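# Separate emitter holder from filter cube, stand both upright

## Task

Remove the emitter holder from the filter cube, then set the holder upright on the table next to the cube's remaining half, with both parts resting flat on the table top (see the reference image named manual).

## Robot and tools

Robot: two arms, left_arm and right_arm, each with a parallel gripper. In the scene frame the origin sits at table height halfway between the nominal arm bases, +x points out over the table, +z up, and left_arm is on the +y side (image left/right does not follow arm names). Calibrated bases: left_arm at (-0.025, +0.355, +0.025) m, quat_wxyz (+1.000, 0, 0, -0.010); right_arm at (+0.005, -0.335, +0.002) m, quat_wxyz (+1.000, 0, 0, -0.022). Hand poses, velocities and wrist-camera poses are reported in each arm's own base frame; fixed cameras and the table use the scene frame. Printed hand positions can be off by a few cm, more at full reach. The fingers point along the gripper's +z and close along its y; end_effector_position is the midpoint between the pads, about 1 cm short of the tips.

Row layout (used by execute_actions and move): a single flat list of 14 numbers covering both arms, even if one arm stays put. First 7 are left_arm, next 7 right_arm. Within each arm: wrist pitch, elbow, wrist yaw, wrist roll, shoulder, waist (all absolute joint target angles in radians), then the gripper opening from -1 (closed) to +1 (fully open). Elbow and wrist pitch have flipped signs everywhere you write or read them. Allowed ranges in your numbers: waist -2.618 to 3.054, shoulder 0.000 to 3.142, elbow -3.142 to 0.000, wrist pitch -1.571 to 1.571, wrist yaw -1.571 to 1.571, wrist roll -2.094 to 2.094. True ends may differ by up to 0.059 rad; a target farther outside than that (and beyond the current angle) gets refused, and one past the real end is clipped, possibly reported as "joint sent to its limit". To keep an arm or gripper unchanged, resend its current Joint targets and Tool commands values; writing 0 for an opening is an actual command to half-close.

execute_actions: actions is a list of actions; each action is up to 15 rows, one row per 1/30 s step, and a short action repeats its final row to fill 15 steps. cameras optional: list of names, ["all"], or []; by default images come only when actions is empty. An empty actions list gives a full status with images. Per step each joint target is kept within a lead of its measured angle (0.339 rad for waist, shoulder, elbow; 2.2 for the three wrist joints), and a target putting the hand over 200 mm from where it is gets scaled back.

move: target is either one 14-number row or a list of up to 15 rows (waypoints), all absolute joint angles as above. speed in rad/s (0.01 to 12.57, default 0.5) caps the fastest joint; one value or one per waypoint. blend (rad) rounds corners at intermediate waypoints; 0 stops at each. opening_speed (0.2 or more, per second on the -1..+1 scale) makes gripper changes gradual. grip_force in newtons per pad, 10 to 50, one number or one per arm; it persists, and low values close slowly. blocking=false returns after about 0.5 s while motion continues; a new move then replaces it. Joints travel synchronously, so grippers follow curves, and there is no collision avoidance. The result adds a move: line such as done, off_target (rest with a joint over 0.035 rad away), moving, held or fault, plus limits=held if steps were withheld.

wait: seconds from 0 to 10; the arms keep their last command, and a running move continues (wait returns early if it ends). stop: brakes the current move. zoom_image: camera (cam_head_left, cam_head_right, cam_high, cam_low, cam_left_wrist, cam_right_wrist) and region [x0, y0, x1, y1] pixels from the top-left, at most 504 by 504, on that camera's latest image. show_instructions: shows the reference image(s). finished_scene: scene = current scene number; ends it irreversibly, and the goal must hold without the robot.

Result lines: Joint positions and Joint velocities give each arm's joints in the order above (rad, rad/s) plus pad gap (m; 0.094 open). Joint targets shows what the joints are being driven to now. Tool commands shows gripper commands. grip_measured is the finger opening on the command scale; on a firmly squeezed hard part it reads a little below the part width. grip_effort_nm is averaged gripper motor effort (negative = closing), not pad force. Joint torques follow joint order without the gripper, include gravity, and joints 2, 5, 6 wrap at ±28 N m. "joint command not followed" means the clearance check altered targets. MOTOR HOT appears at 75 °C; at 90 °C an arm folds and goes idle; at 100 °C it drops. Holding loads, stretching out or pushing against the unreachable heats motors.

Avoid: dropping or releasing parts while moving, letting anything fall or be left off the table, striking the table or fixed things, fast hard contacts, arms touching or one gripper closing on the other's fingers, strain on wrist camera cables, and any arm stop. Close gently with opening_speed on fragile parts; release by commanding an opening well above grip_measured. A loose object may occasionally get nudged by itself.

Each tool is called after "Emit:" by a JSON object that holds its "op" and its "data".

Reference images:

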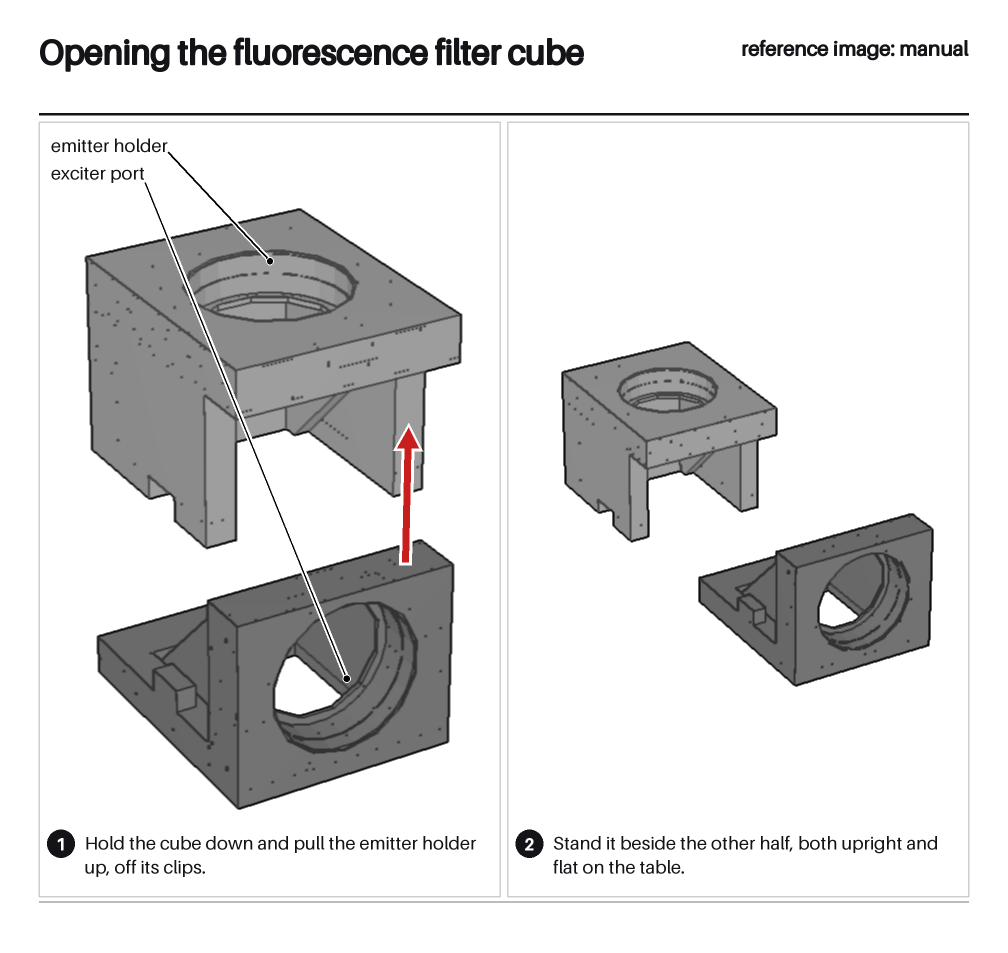

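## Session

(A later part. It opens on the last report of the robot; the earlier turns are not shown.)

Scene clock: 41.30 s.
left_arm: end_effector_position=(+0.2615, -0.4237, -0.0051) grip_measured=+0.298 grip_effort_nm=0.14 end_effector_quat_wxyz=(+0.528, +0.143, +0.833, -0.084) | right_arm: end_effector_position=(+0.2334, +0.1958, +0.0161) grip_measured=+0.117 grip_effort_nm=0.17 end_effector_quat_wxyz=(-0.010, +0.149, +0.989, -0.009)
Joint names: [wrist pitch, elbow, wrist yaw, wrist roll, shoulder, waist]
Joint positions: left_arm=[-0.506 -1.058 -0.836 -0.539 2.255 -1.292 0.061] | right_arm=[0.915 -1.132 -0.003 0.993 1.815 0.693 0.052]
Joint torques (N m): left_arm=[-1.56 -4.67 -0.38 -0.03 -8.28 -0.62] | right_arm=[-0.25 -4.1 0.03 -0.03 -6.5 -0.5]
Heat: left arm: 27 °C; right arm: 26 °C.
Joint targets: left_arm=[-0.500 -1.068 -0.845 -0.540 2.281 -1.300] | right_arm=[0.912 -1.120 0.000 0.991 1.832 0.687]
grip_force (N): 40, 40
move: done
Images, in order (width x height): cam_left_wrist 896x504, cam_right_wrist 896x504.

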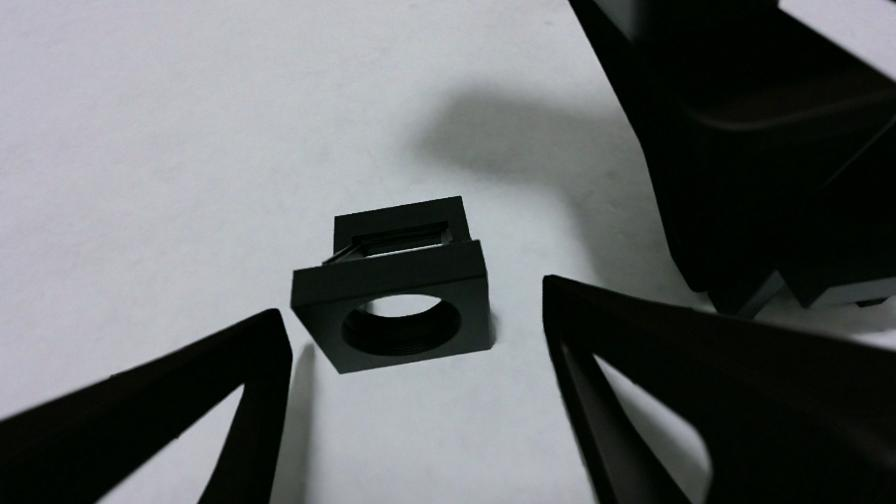

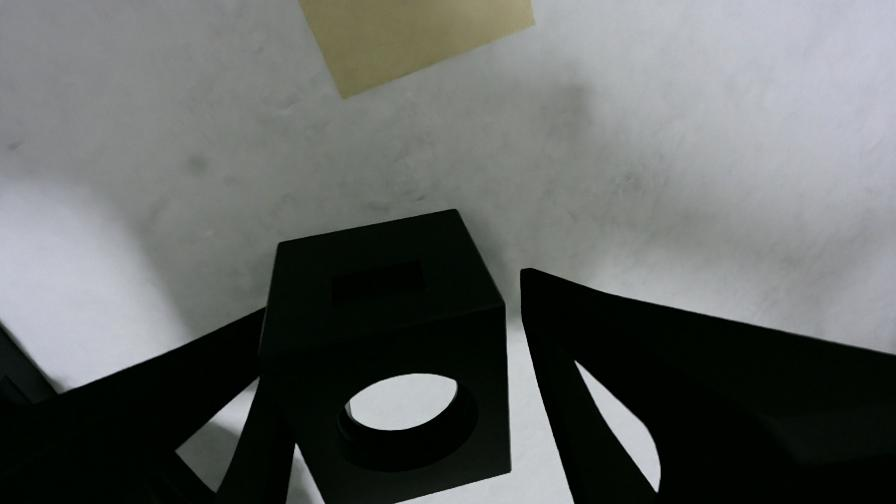

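Emit:
{"op": "move", "data": {"target": [[-0.48, -1.01, -0.89, -0.61, 2.23, -1.345, 0.3, 0.912, -1.120, 0.0, 0.991, 1.832, 0.687, 0.12], [-0.46, -0.98, -0.91, -0.64, 2.19, -1.375, 0.3, 0.912, -1.120, 0.0, 0.991, 1.832, 0.687, 0.38], [-0.44, -0.94, -0.94, -0.67, 2.16, -1.405, 0.3, 0.99, -1.205, 0.0, 0.991, 1.742, 0.687, 0.38], [-0.44, -0.94, -0.94, -0.67, 2.16, -1.405, 0.3, 1.25, -1.41, 0.0, 0.991, 1.682, 0.687, 0.38]], "speed": [0.3, 0.4, 0.3, 0.5], "blend": [0.02, 0, 0.02, 0], "opening_speed": 1.2, "cameras": ["cam_head_left", "cam_low", "cam_left_wrist", "cam_right_wrist"]}}

Scene clock: 45.03 s.
left_arm: end_effector_position=(+0.2162, -0.4049, -0.0096) grip_measured=+0.298 grip_effort_nm=0.13 end_effector_quat_wxyz=(+0.526, +0.144, +0.834, -0.080) | right_arm: end_effector_position=(+0.2434, +0.2020, +0.1112) grip_measured=+0.377 grip_effort_nm=0.15 end_effector_quat_wxyz=(+0.012, +0.152, +0.988, +0.015)
Joint names: [wrist pitch, elbow, wrist yaw, wrist roll, shoulder, waist]
Joint positions: left_arm=[-0.457 -0.95 -0.917 -0.659 2.2 -1.4 0.061] | right_arm=[1.218 -1.39 -0.002 0.993 1.705 0.688 0.065]
Joint torques (N m): left_arm=[-1.36 -2.81 -0.57 -0.15 -12.3 -0.38] | right_arm=[-0.03 -7.82 0 -0.03 -9.42 -0.18]
Heat: left arm: 27 °C; right arm: 26 °C.
Joint targets: left_arm=[-0.440 -0.940 -0.940 -0.670 2.160 -1.405] | right_arm=[1.250 -1.410 0.000 0.991 1.682 0.687]
grip_force (N): 40, 40
move: off_target (left_arm); left_arm: the shoulder is farthest, 0.040 rad from its target
Images, in order (width x height): cam_head_left 896x504, cam_low 896x504, cam_left_wrist 896x504, cam_right_wrist 896x504.

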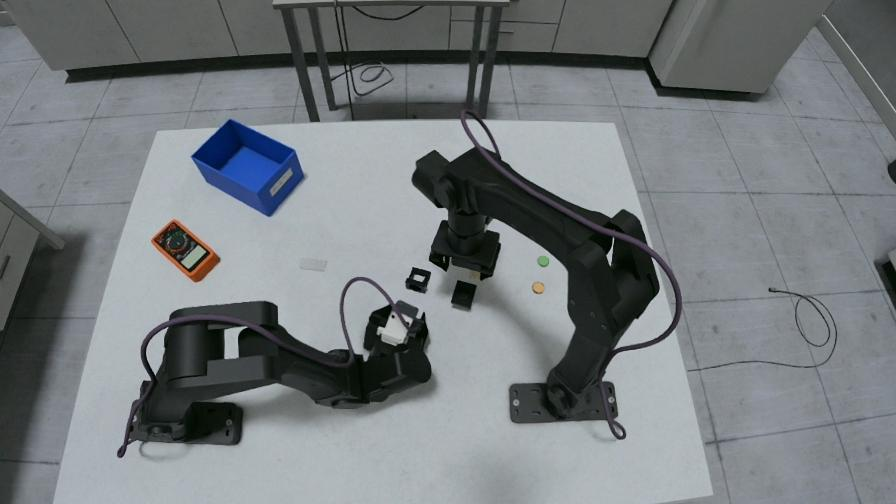

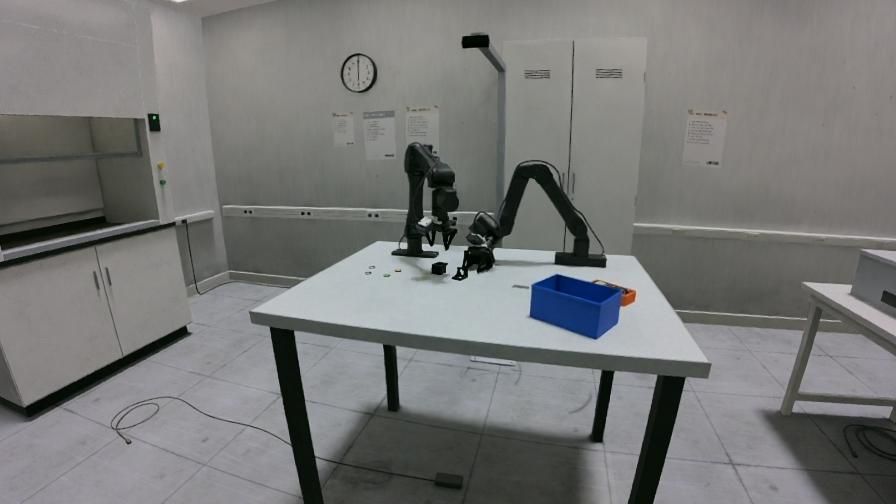

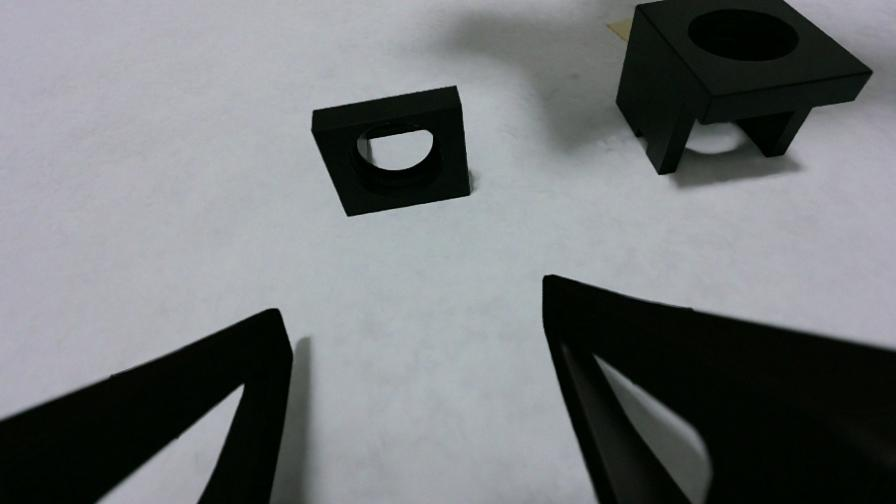

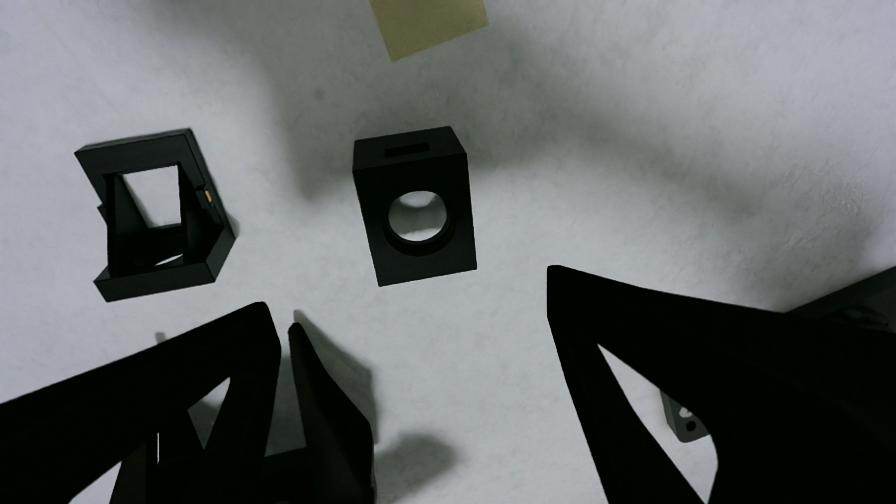

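Both halves are upright and flat, and both grippers are clear of them.

Emit:
{"op": "finished_scene", "data": {"scene": 2}}

The scene is finished: the task was done.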